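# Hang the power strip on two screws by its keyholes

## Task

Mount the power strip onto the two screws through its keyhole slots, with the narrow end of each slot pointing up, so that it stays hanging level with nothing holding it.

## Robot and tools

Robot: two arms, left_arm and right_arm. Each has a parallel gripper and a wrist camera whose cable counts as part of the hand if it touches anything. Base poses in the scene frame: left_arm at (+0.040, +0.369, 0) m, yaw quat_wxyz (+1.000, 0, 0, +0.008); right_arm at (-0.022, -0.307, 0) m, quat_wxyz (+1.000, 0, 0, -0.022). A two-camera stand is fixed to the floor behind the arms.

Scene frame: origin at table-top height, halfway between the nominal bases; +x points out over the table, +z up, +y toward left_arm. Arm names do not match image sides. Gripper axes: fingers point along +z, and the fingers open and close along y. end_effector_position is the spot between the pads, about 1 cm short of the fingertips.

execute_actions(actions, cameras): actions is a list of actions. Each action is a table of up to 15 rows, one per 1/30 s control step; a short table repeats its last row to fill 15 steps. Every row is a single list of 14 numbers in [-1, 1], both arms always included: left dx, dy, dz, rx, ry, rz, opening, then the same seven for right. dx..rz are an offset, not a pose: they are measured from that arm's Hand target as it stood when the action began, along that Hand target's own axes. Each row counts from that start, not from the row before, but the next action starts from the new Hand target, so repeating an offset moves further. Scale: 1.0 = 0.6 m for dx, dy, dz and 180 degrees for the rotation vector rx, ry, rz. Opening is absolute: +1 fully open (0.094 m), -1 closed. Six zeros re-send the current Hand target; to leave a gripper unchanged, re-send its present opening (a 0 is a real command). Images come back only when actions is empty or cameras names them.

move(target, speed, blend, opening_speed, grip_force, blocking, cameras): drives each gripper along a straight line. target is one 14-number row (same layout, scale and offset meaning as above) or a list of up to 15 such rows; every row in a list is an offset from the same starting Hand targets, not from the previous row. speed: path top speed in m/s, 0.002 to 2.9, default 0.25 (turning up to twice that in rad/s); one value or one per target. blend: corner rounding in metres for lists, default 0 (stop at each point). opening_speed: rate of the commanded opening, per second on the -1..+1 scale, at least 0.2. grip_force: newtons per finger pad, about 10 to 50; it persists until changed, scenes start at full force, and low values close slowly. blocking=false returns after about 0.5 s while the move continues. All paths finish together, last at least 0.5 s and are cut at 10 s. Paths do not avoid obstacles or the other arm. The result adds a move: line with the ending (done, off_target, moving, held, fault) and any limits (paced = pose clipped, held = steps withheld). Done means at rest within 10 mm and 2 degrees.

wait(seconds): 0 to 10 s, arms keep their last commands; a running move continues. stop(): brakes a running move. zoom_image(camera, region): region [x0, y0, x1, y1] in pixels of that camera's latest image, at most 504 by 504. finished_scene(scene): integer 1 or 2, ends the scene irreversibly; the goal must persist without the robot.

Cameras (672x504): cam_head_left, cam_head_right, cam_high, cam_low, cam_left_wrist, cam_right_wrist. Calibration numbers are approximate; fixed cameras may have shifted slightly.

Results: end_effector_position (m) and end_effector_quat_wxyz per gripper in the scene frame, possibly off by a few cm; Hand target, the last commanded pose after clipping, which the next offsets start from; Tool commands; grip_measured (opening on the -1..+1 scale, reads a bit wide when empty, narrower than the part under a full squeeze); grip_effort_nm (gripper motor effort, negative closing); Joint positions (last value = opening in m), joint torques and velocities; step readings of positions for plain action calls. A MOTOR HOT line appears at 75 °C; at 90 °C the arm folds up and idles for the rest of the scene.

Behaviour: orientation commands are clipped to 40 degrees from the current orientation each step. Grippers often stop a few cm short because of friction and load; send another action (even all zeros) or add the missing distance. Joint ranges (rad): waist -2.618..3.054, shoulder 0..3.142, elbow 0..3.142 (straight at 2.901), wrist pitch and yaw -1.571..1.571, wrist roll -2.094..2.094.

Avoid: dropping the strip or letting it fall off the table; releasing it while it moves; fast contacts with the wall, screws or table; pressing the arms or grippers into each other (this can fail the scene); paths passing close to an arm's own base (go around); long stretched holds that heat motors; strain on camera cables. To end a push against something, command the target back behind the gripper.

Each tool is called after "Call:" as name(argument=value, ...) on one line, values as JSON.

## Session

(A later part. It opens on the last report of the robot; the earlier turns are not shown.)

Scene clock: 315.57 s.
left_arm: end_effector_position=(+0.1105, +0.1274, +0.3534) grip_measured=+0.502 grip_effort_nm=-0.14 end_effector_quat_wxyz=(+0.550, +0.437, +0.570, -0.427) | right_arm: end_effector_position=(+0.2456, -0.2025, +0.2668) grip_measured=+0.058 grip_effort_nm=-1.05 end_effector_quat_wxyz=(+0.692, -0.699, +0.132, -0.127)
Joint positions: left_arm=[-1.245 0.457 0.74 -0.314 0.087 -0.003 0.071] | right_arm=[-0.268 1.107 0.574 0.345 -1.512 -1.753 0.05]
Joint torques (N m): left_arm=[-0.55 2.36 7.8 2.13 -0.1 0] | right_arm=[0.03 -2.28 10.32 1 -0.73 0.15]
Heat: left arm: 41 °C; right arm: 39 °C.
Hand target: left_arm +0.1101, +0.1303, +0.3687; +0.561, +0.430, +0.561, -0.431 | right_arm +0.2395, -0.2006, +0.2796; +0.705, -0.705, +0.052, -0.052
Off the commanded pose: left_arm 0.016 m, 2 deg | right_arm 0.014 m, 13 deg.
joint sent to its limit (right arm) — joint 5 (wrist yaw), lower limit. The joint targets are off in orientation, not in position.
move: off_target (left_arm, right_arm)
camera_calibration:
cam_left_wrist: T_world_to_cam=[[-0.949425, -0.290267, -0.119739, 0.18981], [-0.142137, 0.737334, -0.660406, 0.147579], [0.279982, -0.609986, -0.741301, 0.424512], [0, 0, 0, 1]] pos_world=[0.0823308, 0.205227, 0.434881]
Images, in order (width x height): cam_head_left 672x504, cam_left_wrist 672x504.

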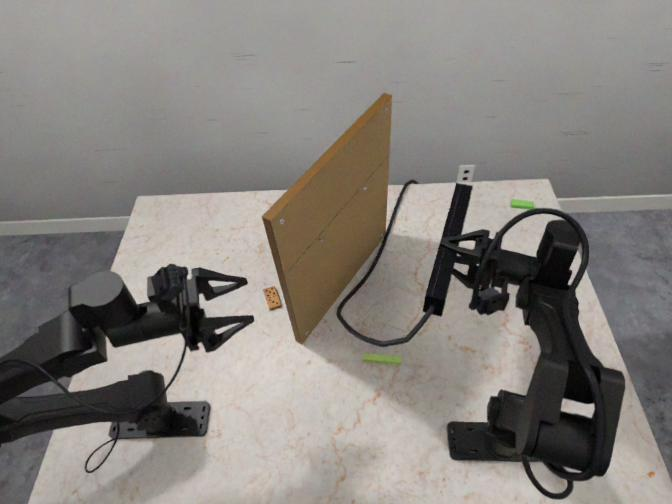

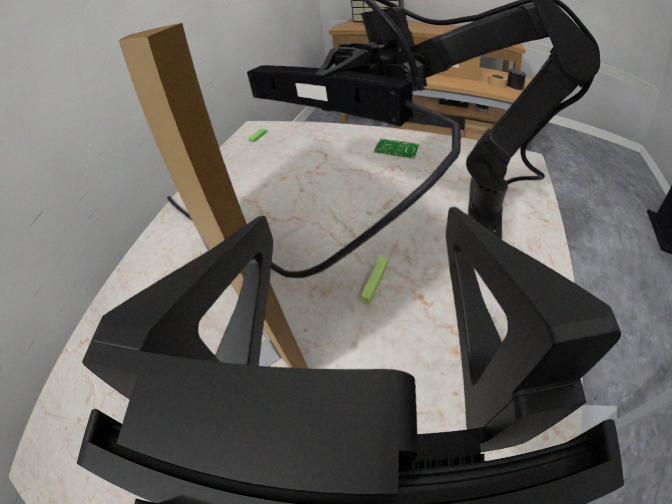

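Call:
move(target=[0,0,0,0,0,0,0.5,0.0986,-0.0173,0.182,0,0.1405,0,-1], speed=0.12, cameras=["cam_left_wrist","cam_head_left","cam_head_right","cam_high"])

Call:
zoom_image(camera="cam_head_left", region=[290, 150, 440, 300])

Call:
zoom_image(camera="cam_head_right", region=[290, 150, 440, 300])

Call:
zoom_image(camera="cam_left_wrist", region=[120, 0, 460, 240])

Scene clock: 349.57 s.
left_arm: end_effector_position=(+0.1106, +0.1274, +0.3534) grip_measured=+0.502 grip_effort_nm=-0.15 end_effector_quat_wxyz=(+0.550, +0.437, +0.570, -0.427) | right_arm: end_effector_position=(+0.3106, -0.1077, +0.2579) grip_measured=+0.058 grip_effort_nm=-1.05 end_effector_quat_wxyz=(+0.653, -0.694, +0.238, -0.186)
Joint positions: left_arm=[-1.245 0.457 0.74 -0.314 0.086 -0.003 0.071] | right_arm=[0.259 1.218 0.625 0.487 -0.745 -1.589 0.05]
Joint torques (N m): left_arm=[-0.58 2.5 7.87 2.12 -0.12 0] | right_arm=[0.76 -3.45 11.47 2.24 -0.25 0.2]
Heat: left arm: 42 °C; right arm: 43 °C.
Hand target: left_arm +0.1101, +0.1303, +0.3687; +0.561, +0.431, +0.561, -0.431 | right_arm +0.3143, -0.1014, +0.2901; +0.677, -0.676, +0.205, -0.206
Off the commanded pose: left_arm 0.016 m, 2 deg | right_arm 0.033 m, 6 deg.
move: off_target (left_arm, right_arm)
camera_calibration:
cam_left_wrist: T_world_to_cam=[[-0.949298, -0.29067, -0.119769, 0.189991], [-0.142424, 0.737267, -0.660419, 0.147637], [0.280266, -0.609876, -0.741284, 0.42443], [0, 0, 0, 1]] pos_world=[0.0824319, 0.205227, 0.434881]
Images, in order (width x height): cam_head_left 672x504, cam_head_right 672x504, cam_high 672x504, cam_left_wrist 672x504.

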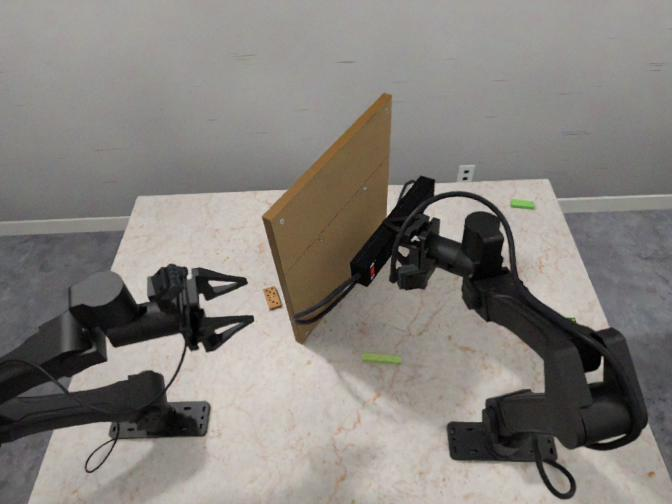

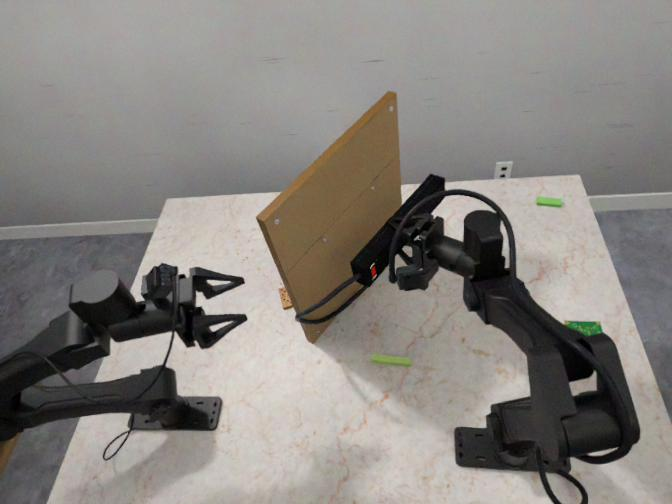

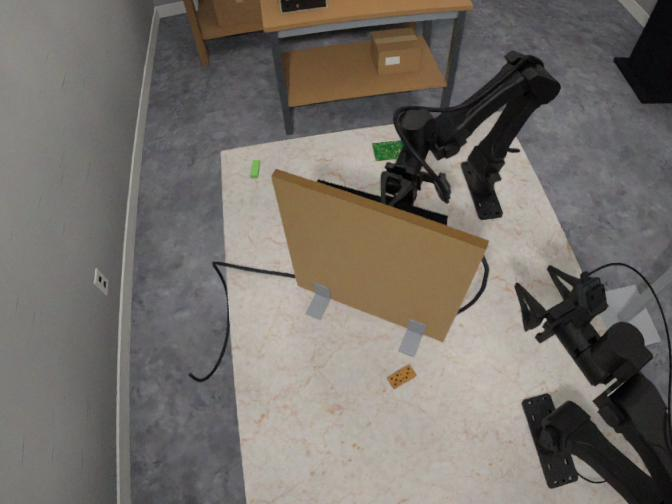

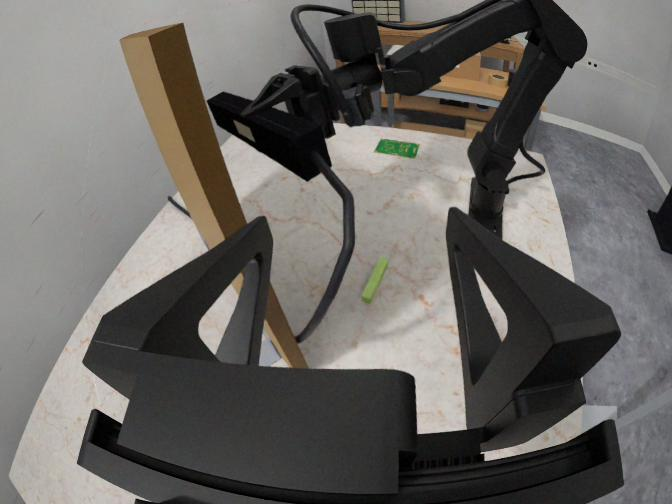

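Scaled by 3.360 from the camera's 672x504 image, which has a finer 960x720 frame.

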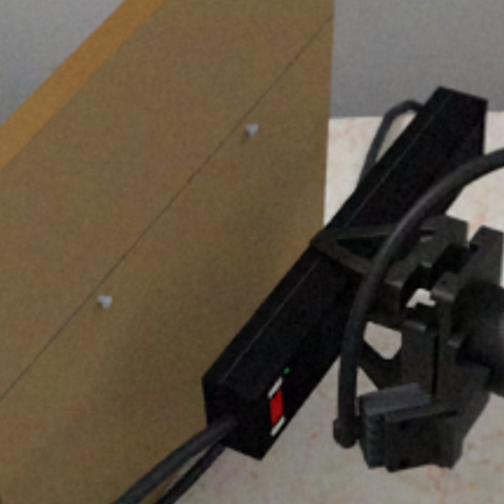

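Scaled by 3.360 from the camera's 672x504 image, which has a finer 960x720 frame.

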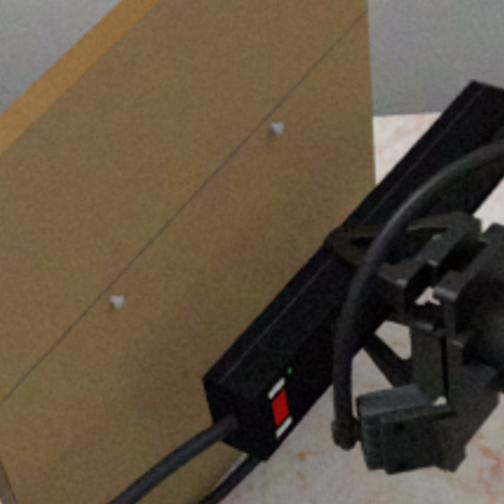

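Scaled by 1.482 from the camera's 672x504 image, which has a finer 960x720 frame.

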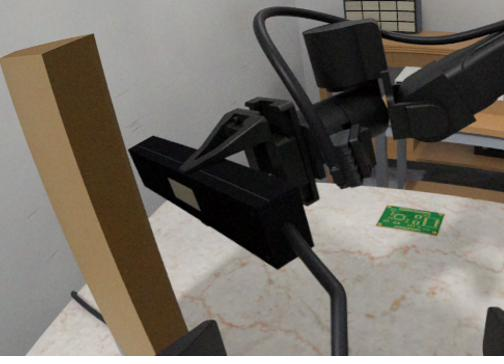

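Call:
move(target=[0,0,0,0,0,0,0.5,-0.0567,-0.045,0.075,0,0,-0.014,-1], speed=0.1, cameras=["cam_left_wrist","cam_head_left","cam_head_right"])

Call:
zoom_image(camera="cam_head_left", region=[290, 150, 440, 300])

Call:
zoom_image(camera="cam_head_right", region=[290, 150, 440, 300])

Call:
zoom_image(camera="cam_left_wrist", region=[120, 40, 360, 240])

Scene clock: 384.20 s.
left_arm: end_effector_position=(+0.1106, +0.1274, +0.3534) grip_measured=+0.502 grip_effort_nm=-0.14 end_effector_quat_wxyz=(+0.550, +0.437, +0.570, -0.427) | right_arm: end_effector_position=(+0.3097, -0.0519, +0.2855) grip_measured=+0.058 grip_effort_nm=-1.05 end_effector_quat_wxyz=(-0.647, +0.702, -0.213, +0.210)
Joint positions: left_arm=[-1.245 0.457 0.74 -0.314 0.086 -0.003 0.071] | right_arm=[0.477 1.258 0.759 0.412 -0.528 -1.635 0.05]
Joint torques (N m): left_arm=[-0.58 2.44 7.83 2.12 -0.13 0.01] | right_arm=[0.8 -4.27 11.88 2.14 -0.25 0.2]
Heat: left arm: 42 °C; right arm: 45 °C.
Hand target: left_arm +0.1101, +0.1303, +0.3687; +0.561, +0.431, +0.561, -0.431 | right_arm +0.3110, -0.0451, +0.3172; -0.672, +0.681, -0.190, +0.221
Off the commanded pose: left_arm 0.016 m, 2 deg | right_arm 0.032 m, 5 deg.
move: off_target (left_arm, right_arm)
camera_calibration:
cam_left_wrist: T_world_to_cam=[[-0.949298, -0.29067, -0.119769, 0.189991], [-0.142424, 0.737267, -0.660419, 0.147637], [0.280266, -0.609876, -0.741284, 0.42443], [0, 0, 0, 1]] pos_world=[0.0824319, 0.205227, 0.434881]
Images, in order (width x height): cam_head_left 672x504, cam_head_right 672x504, cam_left_wrist 672x504.

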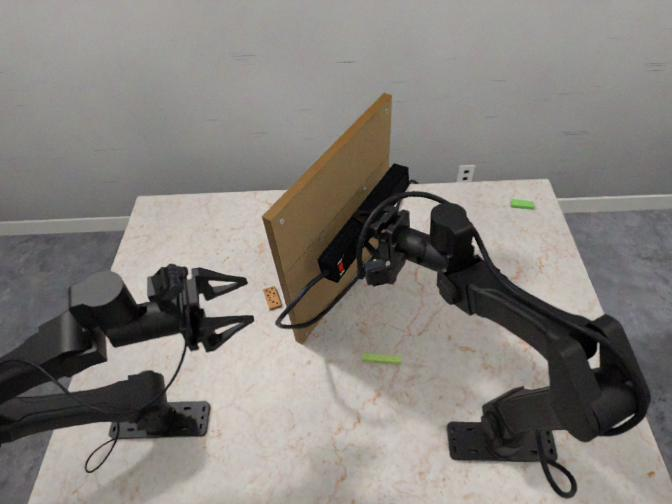

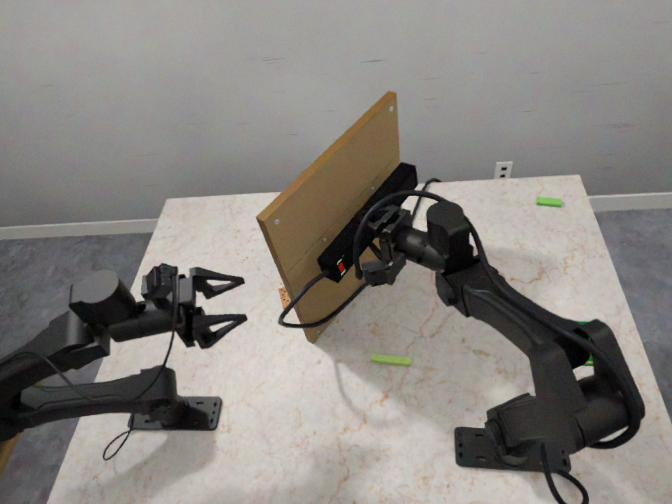

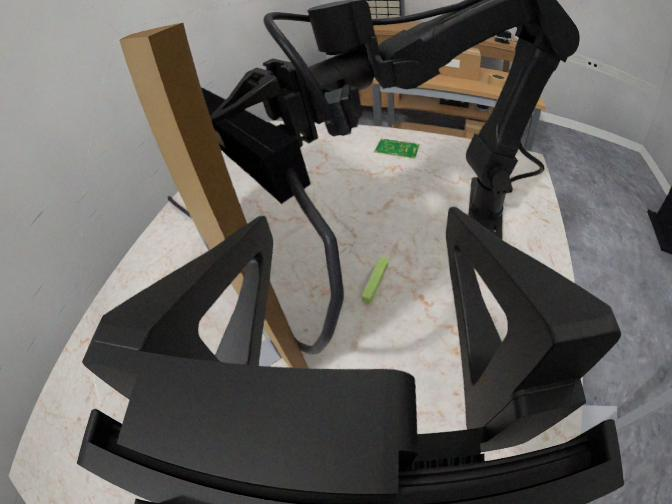

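Scaled by 3.360 from the camera's 672x504 image, which has a finer 960x720 frame.

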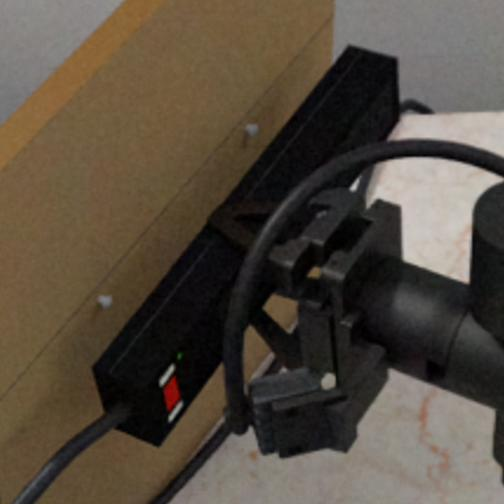

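Scaled by 3.360 from the camera's 672x504 image, which has a finer 960x720 frame.

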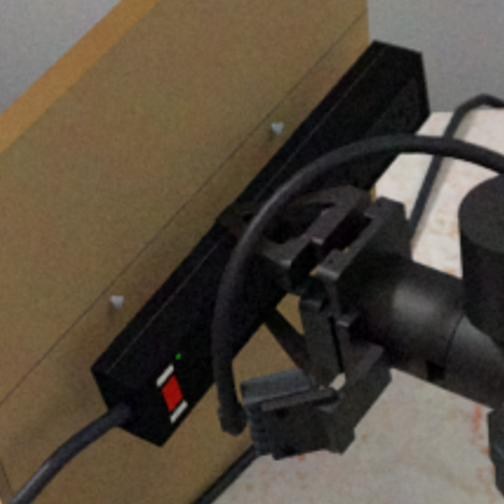

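Scaled by 2.100 from the camera's 672x504 image, which has a finer 960x720 frame.

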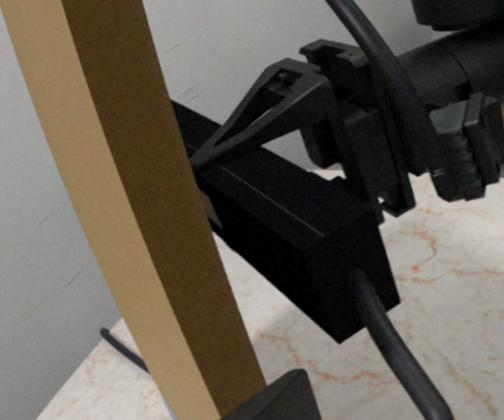

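Call:
move(target=[0,0,0,0,0,0,0.5,0.0067,0.01,0.025,0,0,0.01,-1], speed=0.06, cameras=["cam_left_wrist","cam_head_left","cam_head_right"])

Call:
zoom_image(camera="cam_head_left", region=[290, 150, 440, 300])

Call:
zoom_image(camera="cam_head_right", region=[290, 150, 440, 300])

Call:
zoom_image(camera="cam_left_wrist", region=[180, 70, 280, 190])

Scene clock: 427.77 s.
left_arm: end_effector_position=(+0.1106, +0.1274, +0.3534) grip_measured=+0.502 grip_effort_nm=-0.15 end_effector_quat_wxyz=(+0.550, +0.437, +0.570, -0.427) | right_arm: end_effector_position=(+0.3199, -0.0450, +0.2710) grip_measured=+0.058 grip_effort_nm=-1.04 end_effector_quat_wxyz=(-0.639, +0.708, -0.230, +0.195)
Joint positions: left_arm=[-1.245 0.457 0.74 -0.314 0.086 -0.003 0.071] | right_arm=[0.487 1.321 0.778 0.418 -0.516 -1.615 0.05]
Joint torques (N m): left_arm=[-0.54 2.52 7.82 2.15 -0.11 -0.01] | right_arm=[0.88 -4.63 12 2.46 -0.23 0.34]
Heat: left arm: 42 °C; right arm: 46 °C.
Hand target: left_arm +0.1101, +0.1303, +0.3687; +0.561, +0.431, +0.561, -0.431 | right_arm +0.3229, -0.0351, +0.3114; -0.676, +0.678, -0.201, +0.210
Off the commanded pose: left_arm 0.016 m, 2 deg | right_arm 0.042 m, 7 deg.
move: off_target (left_arm, right_arm)
camera_calibration:
cam_left_wrist: T_world_to_cam=[[-0.949298, -0.29067, -0.119769, 0.189991], [-0.142424, 0.737267, -0.660419, 0.147637], [0.280266, -0.609876, -0.741284, 0.42443], [0, 0, 0, 1]] pos_world=[0.0824319, 0.205227, 0.434881]
Images, in order (width x height): cam_head_left 672x504, cam_head_right 672x504, cam_left_wrist 672x504.

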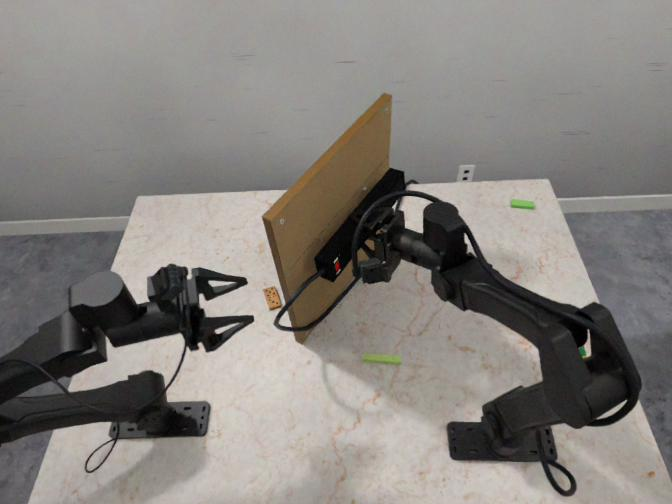

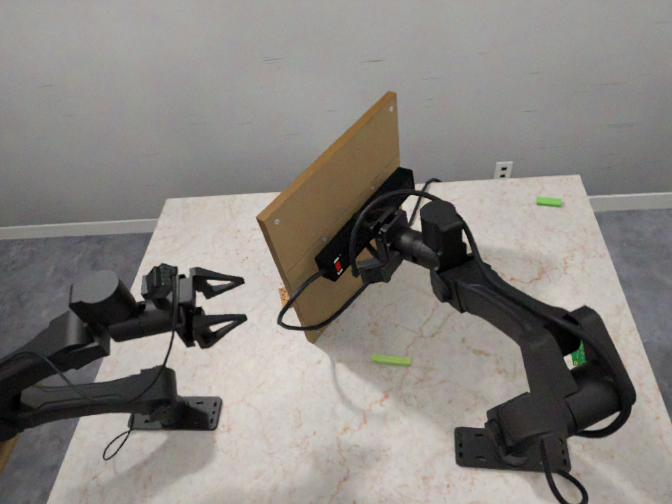

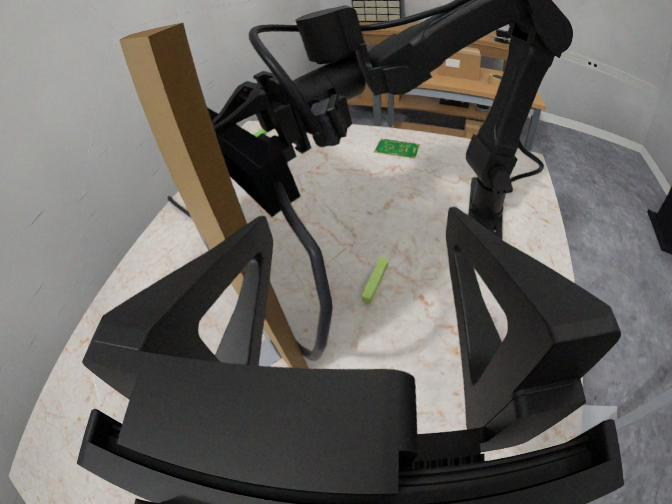

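Scaled by 3.360 from the camera's 672x504 image, which has a finer 960x720 frame.

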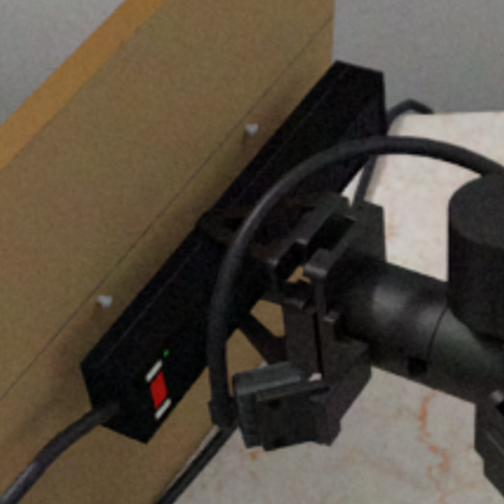

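Scaled by 3.360 from the camera's 672x504 image, which has a finer 960x720 frame.

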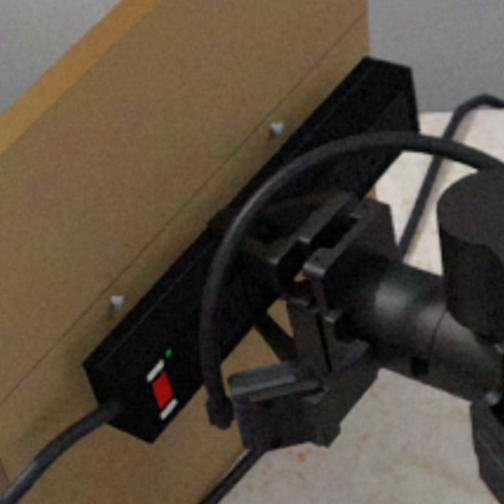

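Scaled by 4.200 from the camera's 672x504 image, which has a finer 960x720 frame.

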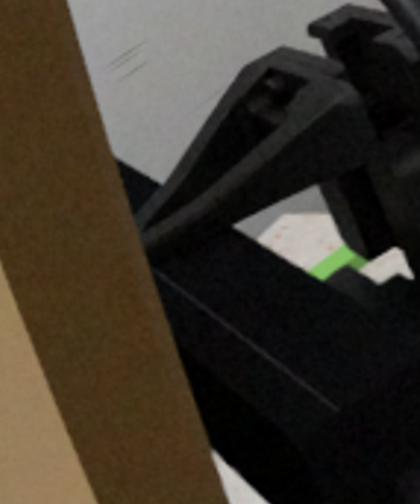

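Call:
move(target=[0,0,0,0,0,0,0.5,-0.008,-0.025,0,0,0,0,-1], speed=0.06, cameras=["cam_head_left","cam_head_right"])

Call:
zoom_image(camera="cam_head_left", region=[290, 150, 440, 300])

Call:
zoom_image(camera="cam_head_right", region=[290, 150, 440, 300])

Scene clock: 481.93 s.
left_arm: end_effector_position=(+0.1106, +0.1274, +0.3534) grip_measured=+0.502 grip_effort_nm=-0.14 end_effector_quat_wxyz=(+0.550, +0.437, +0.570, -0.427) | right_arm: end_effector_position=(+0.3216, -0.0397, +0.2859) grip_measured=+0.058 grip_effort_nm=-1.05 end_effector_quat_wxyz=(-0.642, +0.705, -0.226, +0.200)
Joint positions: left_arm=[-1.245 0.457 0.74 -0.314 0.086 -0.003 0.071] | right_arm=[0.503 1.321 0.826 0.385 -0.497 -1.615 0.05]
Joint torques (N m): left_arm=[-0.57 2.5 7.87 2.13 -0.11 0] | right_arm=[0.99 -6.41 11.81 2.12 -0.22 0.32]
Heat: left arm: 42 °C; right arm: 46 °C.
Hand target: left_arm +0.1101, +0.1303, +0.3687; +0.561, +0.431, +0.561, -0.431 | right_arm +0.3188, -0.0323, +0.3263; -0.676, +0.678, -0.201, +0.210
Off the commanded pose: left_arm 0.016 m, 2 deg | right_arm 0.041 m, 6 deg.
move: off_target (left_arm, right_arm)
Images, in order (width x height): cam_head_left 672x504, cam_head_right 672x504.

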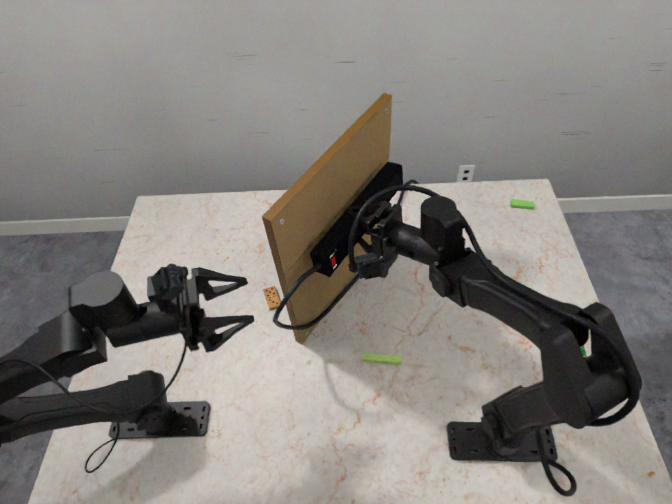

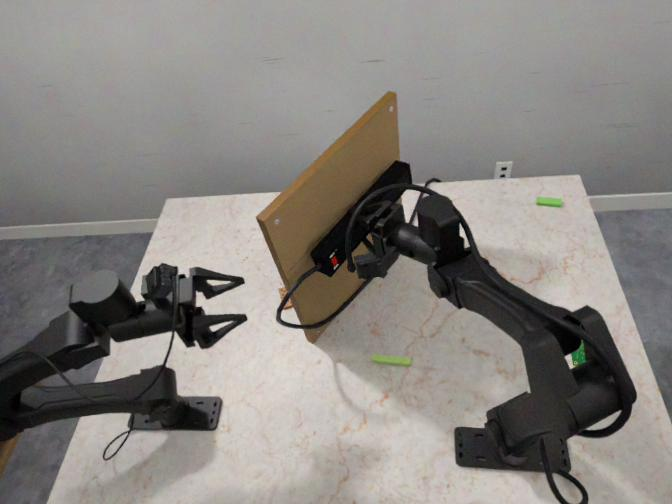

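Scaled by 3.360 from the camera's 672x504 image, which has a finer 960x720 frame.

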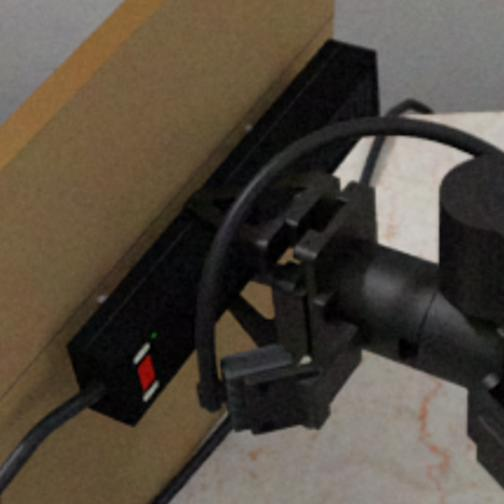

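Scaled by 3.360 from the camera's 672x504 image, which has a finer 960x720 frame.

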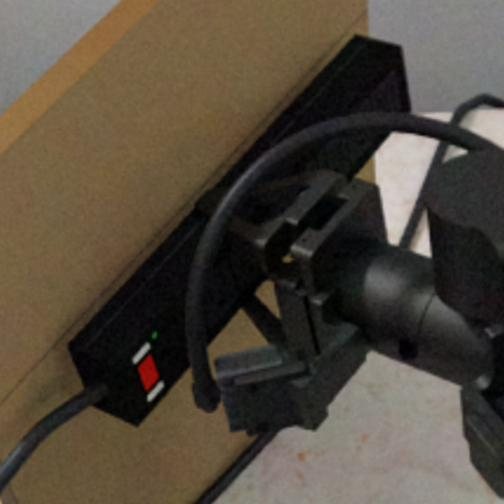

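Call:
move(target=[0,0,0,0,0,0,0.5,-0.002,0.006,0.03,0,0,0,-1], speed=0.05, cameras=["cam_head_left","cam_head_right","cam_left_wrist"])

Call:
zoom_image(camera="cam_head_left", region=[290, 150, 440, 300])

Call:
zoom_image(camera="cam_head_right", region=[290, 150, 440, 300])

Call:
zoom_image(camera="cam_left_wrist", region=[180, 70, 280, 190])

Scene clock: 502.57 s.
left_arm: end_effector_position=(+0.1106, +0.1274, +0.3534) grip_measured=+0.502 grip_effort_nm=-0.14 end_effector_quat_wxyz=(+0.550, +0.437, +0.570, -0.427) | right_arm: end_effector_position=(+0.3258, -0.0267, +0.2820) grip_measured=+0.058 grip_effort_nm=-1.05 end_effector_quat_wxyz=(-0.638, +0.709, -0.227, +0.197)
Joint positions: left_arm=[-1.245 0.457 0.74 -0.314 0.086 -0.003 0.071] | right_arm=[0.537 1.364 0.856 0.385 -0.465 -1.615 0.05]
Joint torques (N m): left_arm=[-0.58 2.45 7.79 2.12 -0.13 0.01] | right_arm=[1.03 -5.41 12.18 2.42 -0.2 0.32]
Heat: left arm: 42 °C; right arm: 46 °C.
Hand target: left_arm +0.1101, +0.1303, +0.3687; +0.561, +0.431, +0.561, -0.431 | right_arm +0.3279, -0.0167, +0.3226; -0.675, +0.678, -0.201, +0.210
Off the commanded pose: left_arm 0.016 m, 2 deg | right_arm 0.042 m, 7 deg.
move: off_target (left_arm, right_arm)
camera_calibration:
cam_left_wrist: T_world_to_cam=[[-0.949298, -0.29067, -0.119769, 0.189991], [-0.142424, 0.737267, -0.660419, 0.147637], [0.280266, -0.609876, -0.741284, 0.42443], [0, 0, 0, 1]] pos_world=[0.0824319, 0.205227, 0.434881]
Images, in order (width x height): cam_head_left 672x504, cam_head_right 672x504, cam_left_wrist 672x504.

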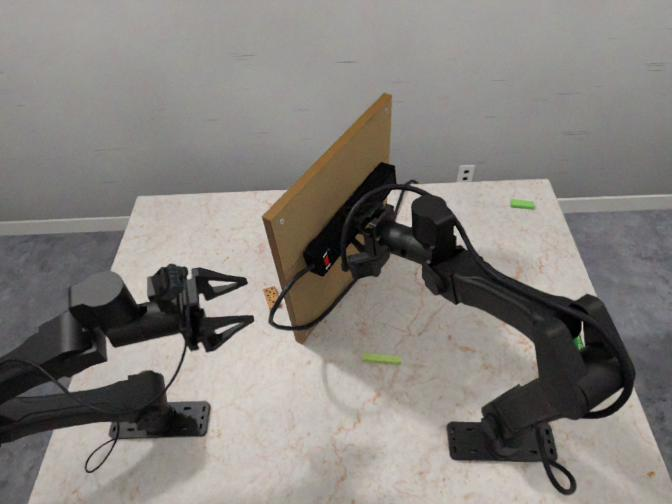

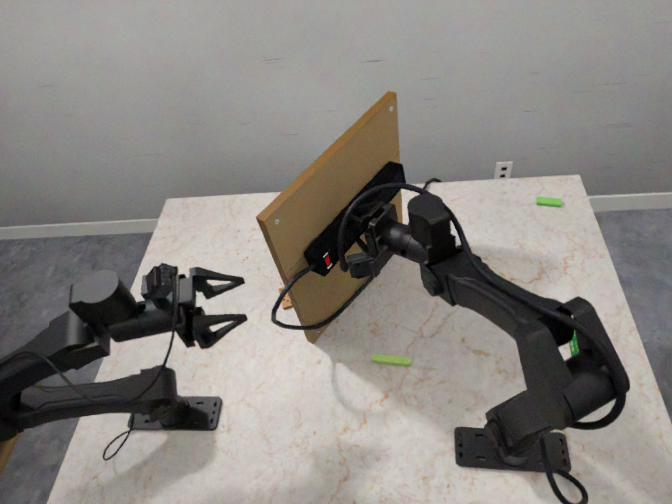

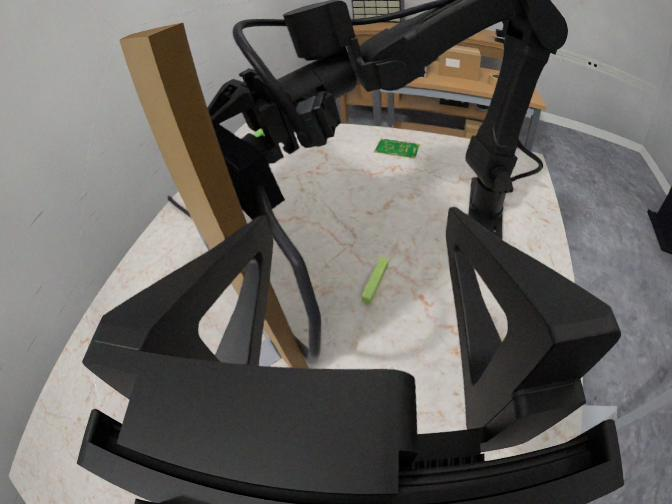

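Scaled by 3.360 from the camera's 672x504 image, which has a finer 960x720 frame.

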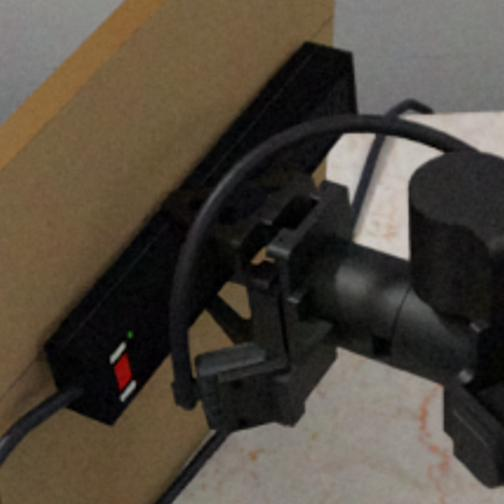

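Scaled by 3.360 from the camera's 672x504 image, which has a finer 960x720 frame.

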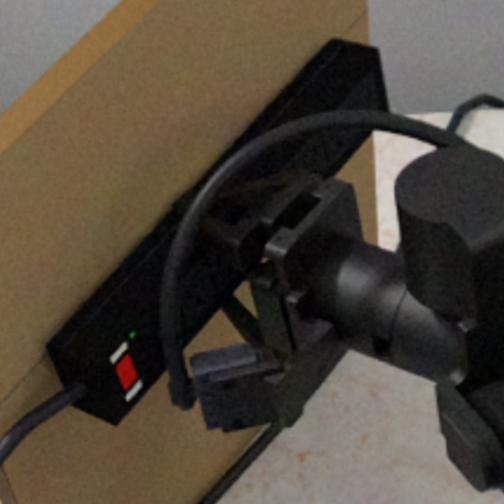

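Scaled by 4.200 from the camera's 672x504 image, which has a finer 960x720 frame.

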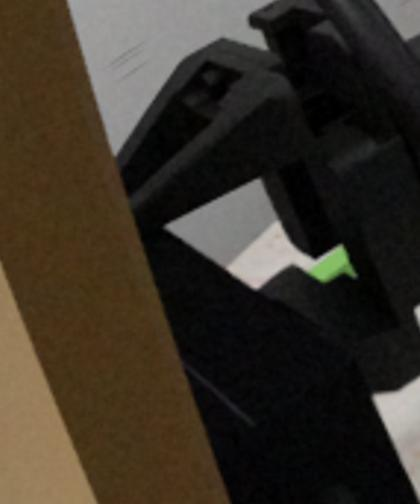

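Call:
move(target=[0,0,0,0,0,0,0.5,0,0.005,0.025,0,0,0,-1], speed=0.04, cameras=["cam_head_left","cam_head_right","cam_left_wrist"])

Call:
zoom_image(camera="cam_head_left", region=[290, 150, 440, 300])

Call:
zoom_image(camera="cam_left_wrist", region=[180, 70, 280, 190])

Scene clock: 555.57 s.
left_arm: end_effector_position=(+0.1106, +0.1274, +0.3534) grip_measured=+0.502 grip_effort_nm=-0.14 end_effector_quat_wxyz=(+0.550, +0.437, +0.570, -0.427) | right_arm: end_effector_position=(+0.3297, -0.0209, +0.2810) grip_measured=+0.058 grip_effort_nm=-1.05 end_effector_quat_wxyz=(-0.637, +0.709, -0.228, +0.197)
Joint positions: left_arm=[-1.245 0.457 0.74 -0.314 0.086 -0.003 0.071] | right_arm=[0.55 1.39 0.873 0.393 -0.451 -1.615 0.05]
Joint torques (N m): left_arm=[-0.62 2.5 7.82 2.14 -0.14 0.02] | right_arm=[1.76 -3.54 13 2.55 -0.1 0.29]
Heat: left arm: 42 °C; right arm: 45 °C.
Hand target: left_arm +0.1101, +0.1303, +0.3687; +0.561, +0.431, +0.561, -0.431 | right_arm +0.3362, -0.0042, +0.3197; -0.676, +0.678, -0.201, +0.210
Off the commanded pose: left_arm 0.016 m, 2 deg | right_arm 0.043 m, 7 deg.
move: off_target (left_arm, right_arm)
camera_calibration:
cam_left_wrist: T_world_to_cam=[[-0.949298, -0.29067, -0.119769, 0.189991], [-0.142424, 0.737267, -0.660419, 0.147637], [0.280266, -0.609876, -0.741284, 0.42443], [0, 0, 0, 1]] pos_world=[0.0824319, 0.205227, 0.434881]
Images, in order (width x height): cam_head_left 672x504, cam_head_right 672x504, cam_left_wrist 672x504.

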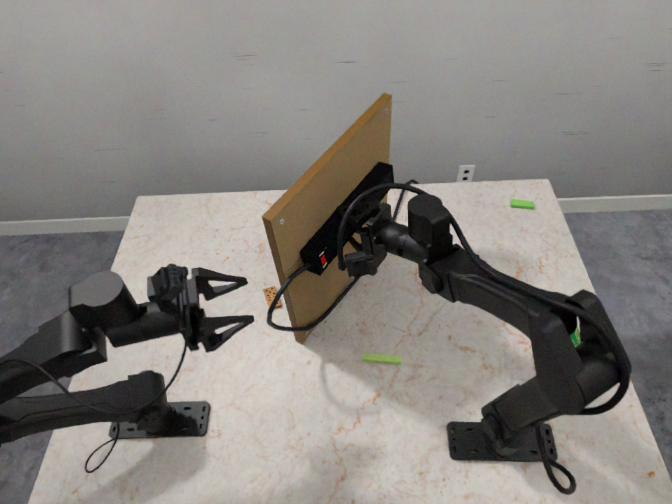

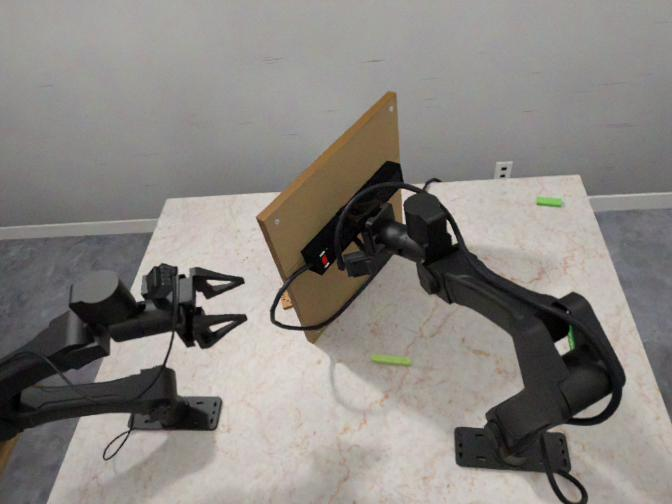

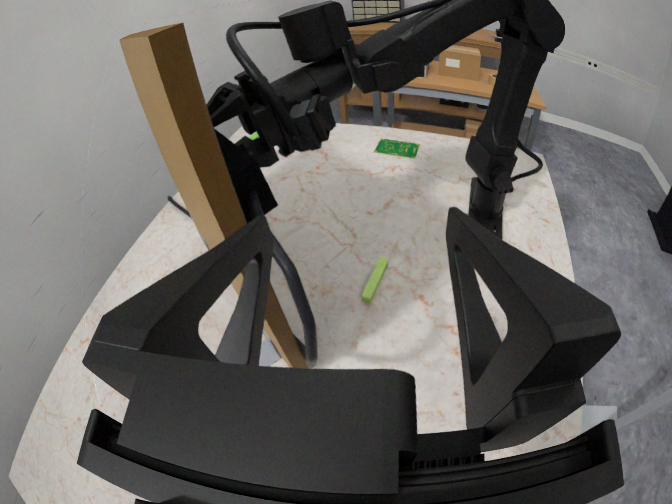

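Scaled by 3.360 from the camera's 672x504 image, which has a finer 960x720 frame.

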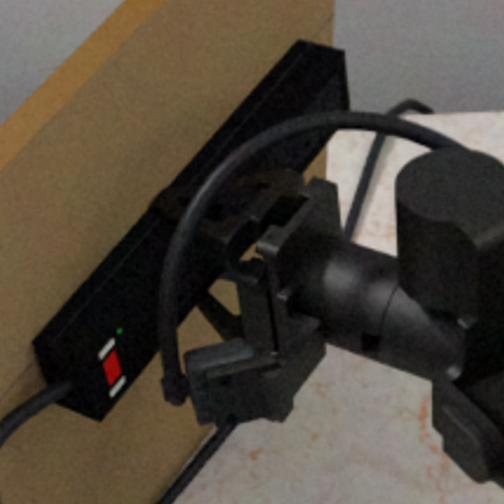

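Scaled by 4.200 from the camera's 672x504 image, which has a finer 960x720 frame.

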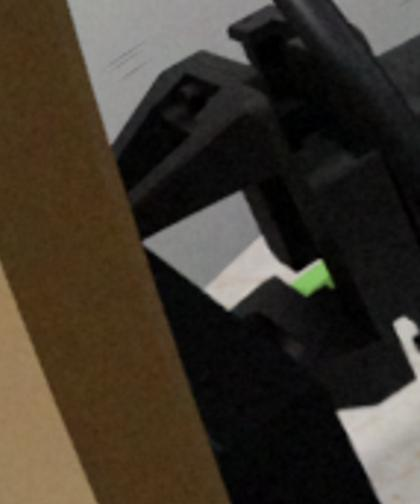

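Call:
move(target=[0,0,0,0,0,0,0.5,0.001,0.01,0.01,0,0,0,-1], speed=0.03, cameras=["cam_head_left"])

Call:
zoom_image(camera="cam_head_left", region=[290, 150, 440, 300])

Scene clock: 566.90 s.
left_arm: end_effector_position=(+0.1106, +0.1274, +0.3534) grip_measured=+0.502 grip_effort_nm=-0.14 end_effector_quat_wxyz=(+0.550, +0.437, +0.570, -0.427) | right_arm: end_effector_position=(+0.3301, -0.0204, +0.2805) grip_measured=+0.058 grip_effort_nm=-1.05 end_effector_quat_wxyz=(-0.637, +0.709, -0.228, +0.197)
Joint positions: left_arm=[-1.245 0.457 0.74 -0.314 0.086 -0.003 0.071] | right_arm=[0.55 1.393 0.873 0.397 -0.452 -1.614 0.05]
Joint torques (N m): left_arm=[-0.59 2.47 7.84 2.12 -0.13 0] | right_arm=[2.15 -1.92 13.11 2.76 0 0.36]
Heat: left arm: 42 °C; right arm: 49 °C.
Hand target: left_arm +0.1101, +0.1303, +0.3687; +0.561, +0.431, +0.561, -0.431 | right_arm +0.3401, +0.0004, +0.3138; -0.676, +0.677, -0.201, +0.210
Off the commanded pose: left_arm 0.016 m, 2 deg | right_arm 0.040 m, 7 deg.
move: off_target (left_arm, right_arm)
Images, in order (width x height): cam_head_left 672x504.

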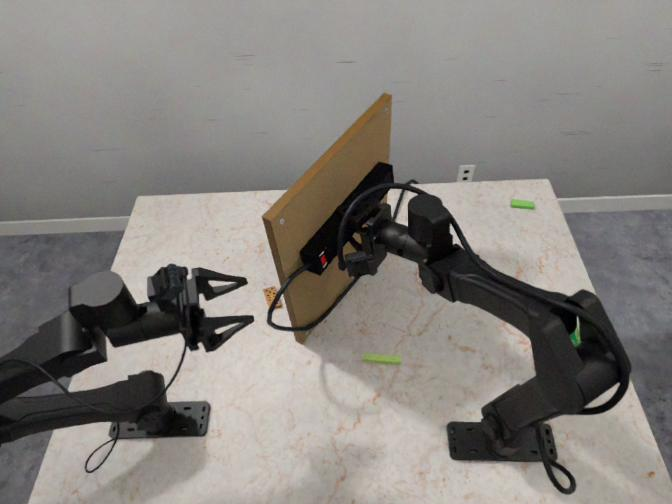

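Scaled by 3.360 from the camera's 672x504 image, which has a finer 960x720 frame.

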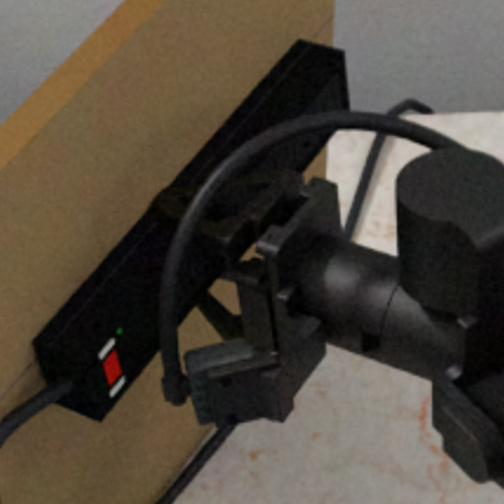

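Call:
move(target=[[0,0,0,0,0,0,0.5,0,0.015,-0.02,0,0,0,-1],[0,0,0,0,0,0,0.5,0,0.015,0.01,0,0,0,-1]], speed=0.04, cameras=["cam_head_left","cam_left_wrist"])

Call:
zoom_image(camera="cam_head_left", region=[290, 150, 440, 300])

Call:
zoom_image(camera="cam_left_wrist", region=[180, 70, 280, 190])

Scene clock: 576.93 s.
left_arm: end_effector_position=(+0.1106, +0.1274, +0.3534) grip_measured=+0.502 grip_effort_nm=-0.14 end_effector_quat_wxyz=(+0.550, +0.437, +0.570, -0.427) | right_arm: end_effector_position=(+0.3303, -0.0197, +0.2799) grip_measured=+0.058 grip_effort_nm=-1.05 end_effector_quat_wxyz=(-0.642, +0.706, -0.225, +0.197)
Joint positions: left_arm=[-1.245 0.457 0.74 -0.314 0.086 -0.003 0.071] | right_arm=[0.549 1.399 0.865 0.423 -0.458 -1.609 0.05]
Joint torques (N m): left_arm=[-0.61 2.51 7.84 2.13 -0.14 0] | right_arm=[3 0.31 12.96 2.86 0.13 0.31]
Heat: left arm: 42 °C; right arm: 52 °C.
Hand target: left_arm +0.1101, +0.1303, +0.3687; +0.561, +0.431, +0.561, -0.431 | right_arm +0.3435, +0.0053, +0.3047; -0.676, +0.678, -0.201, +0.210
Off the commanded pose: left_arm 0.016 m, 2 deg | right_arm 0.038 m, 6 deg.
move: off_target (left_arm, right_arm)
camera_calibration:
cam_left_wrist: T_world_to_cam=[[-0.949298, -0.29067, -0.119769, 0.189991], [-0.142424, 0.737267, -0.660419, 0.147637], [0.280266, -0.609876, -0.741284, 0.42443], [0, 0, 0, 1]] pos_world=[0.0824319, 0.205227, 0.434881]
Images, in order (width x height): cam_head_left 672x504, cam_left_wrist 672x504.

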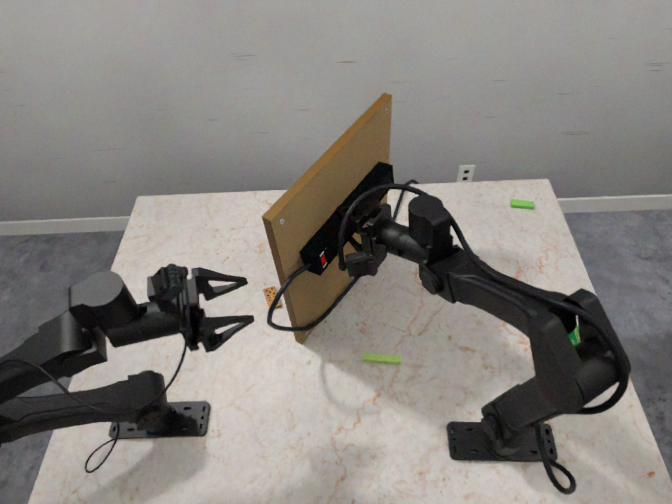

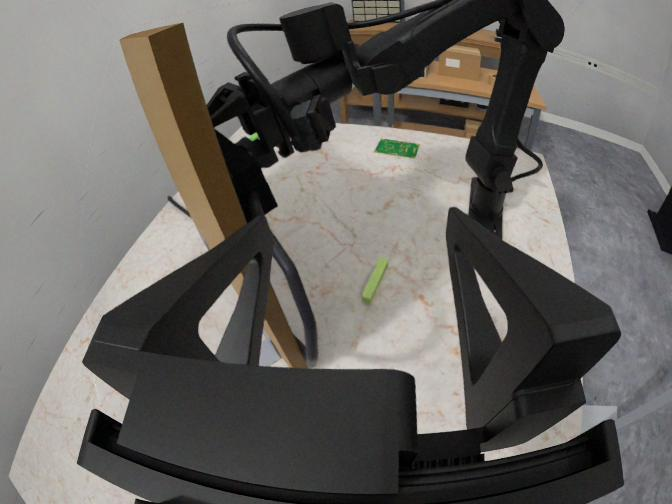

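Scaled by 3.360 from the camera's 672x504 image, which has a finer 960x720 frame.

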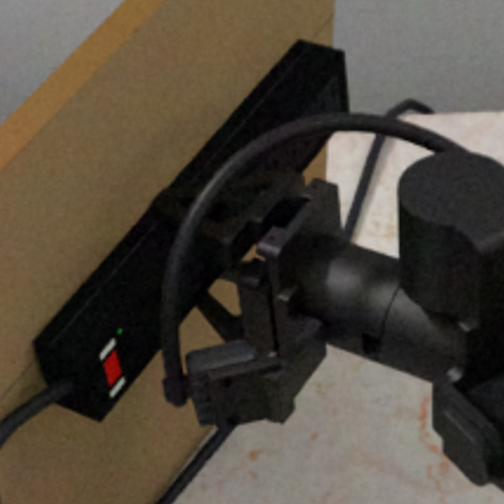

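Scaled by 4.200 from the camera's 672x504 image, which has a finer 960x720 frame.

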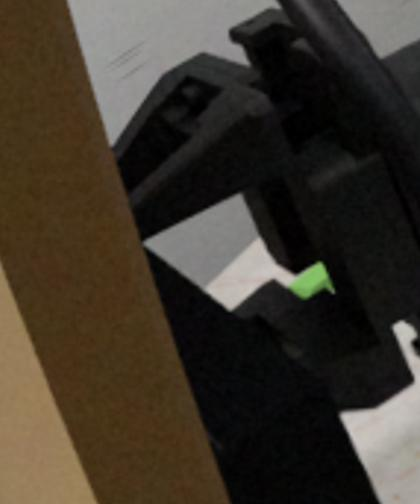

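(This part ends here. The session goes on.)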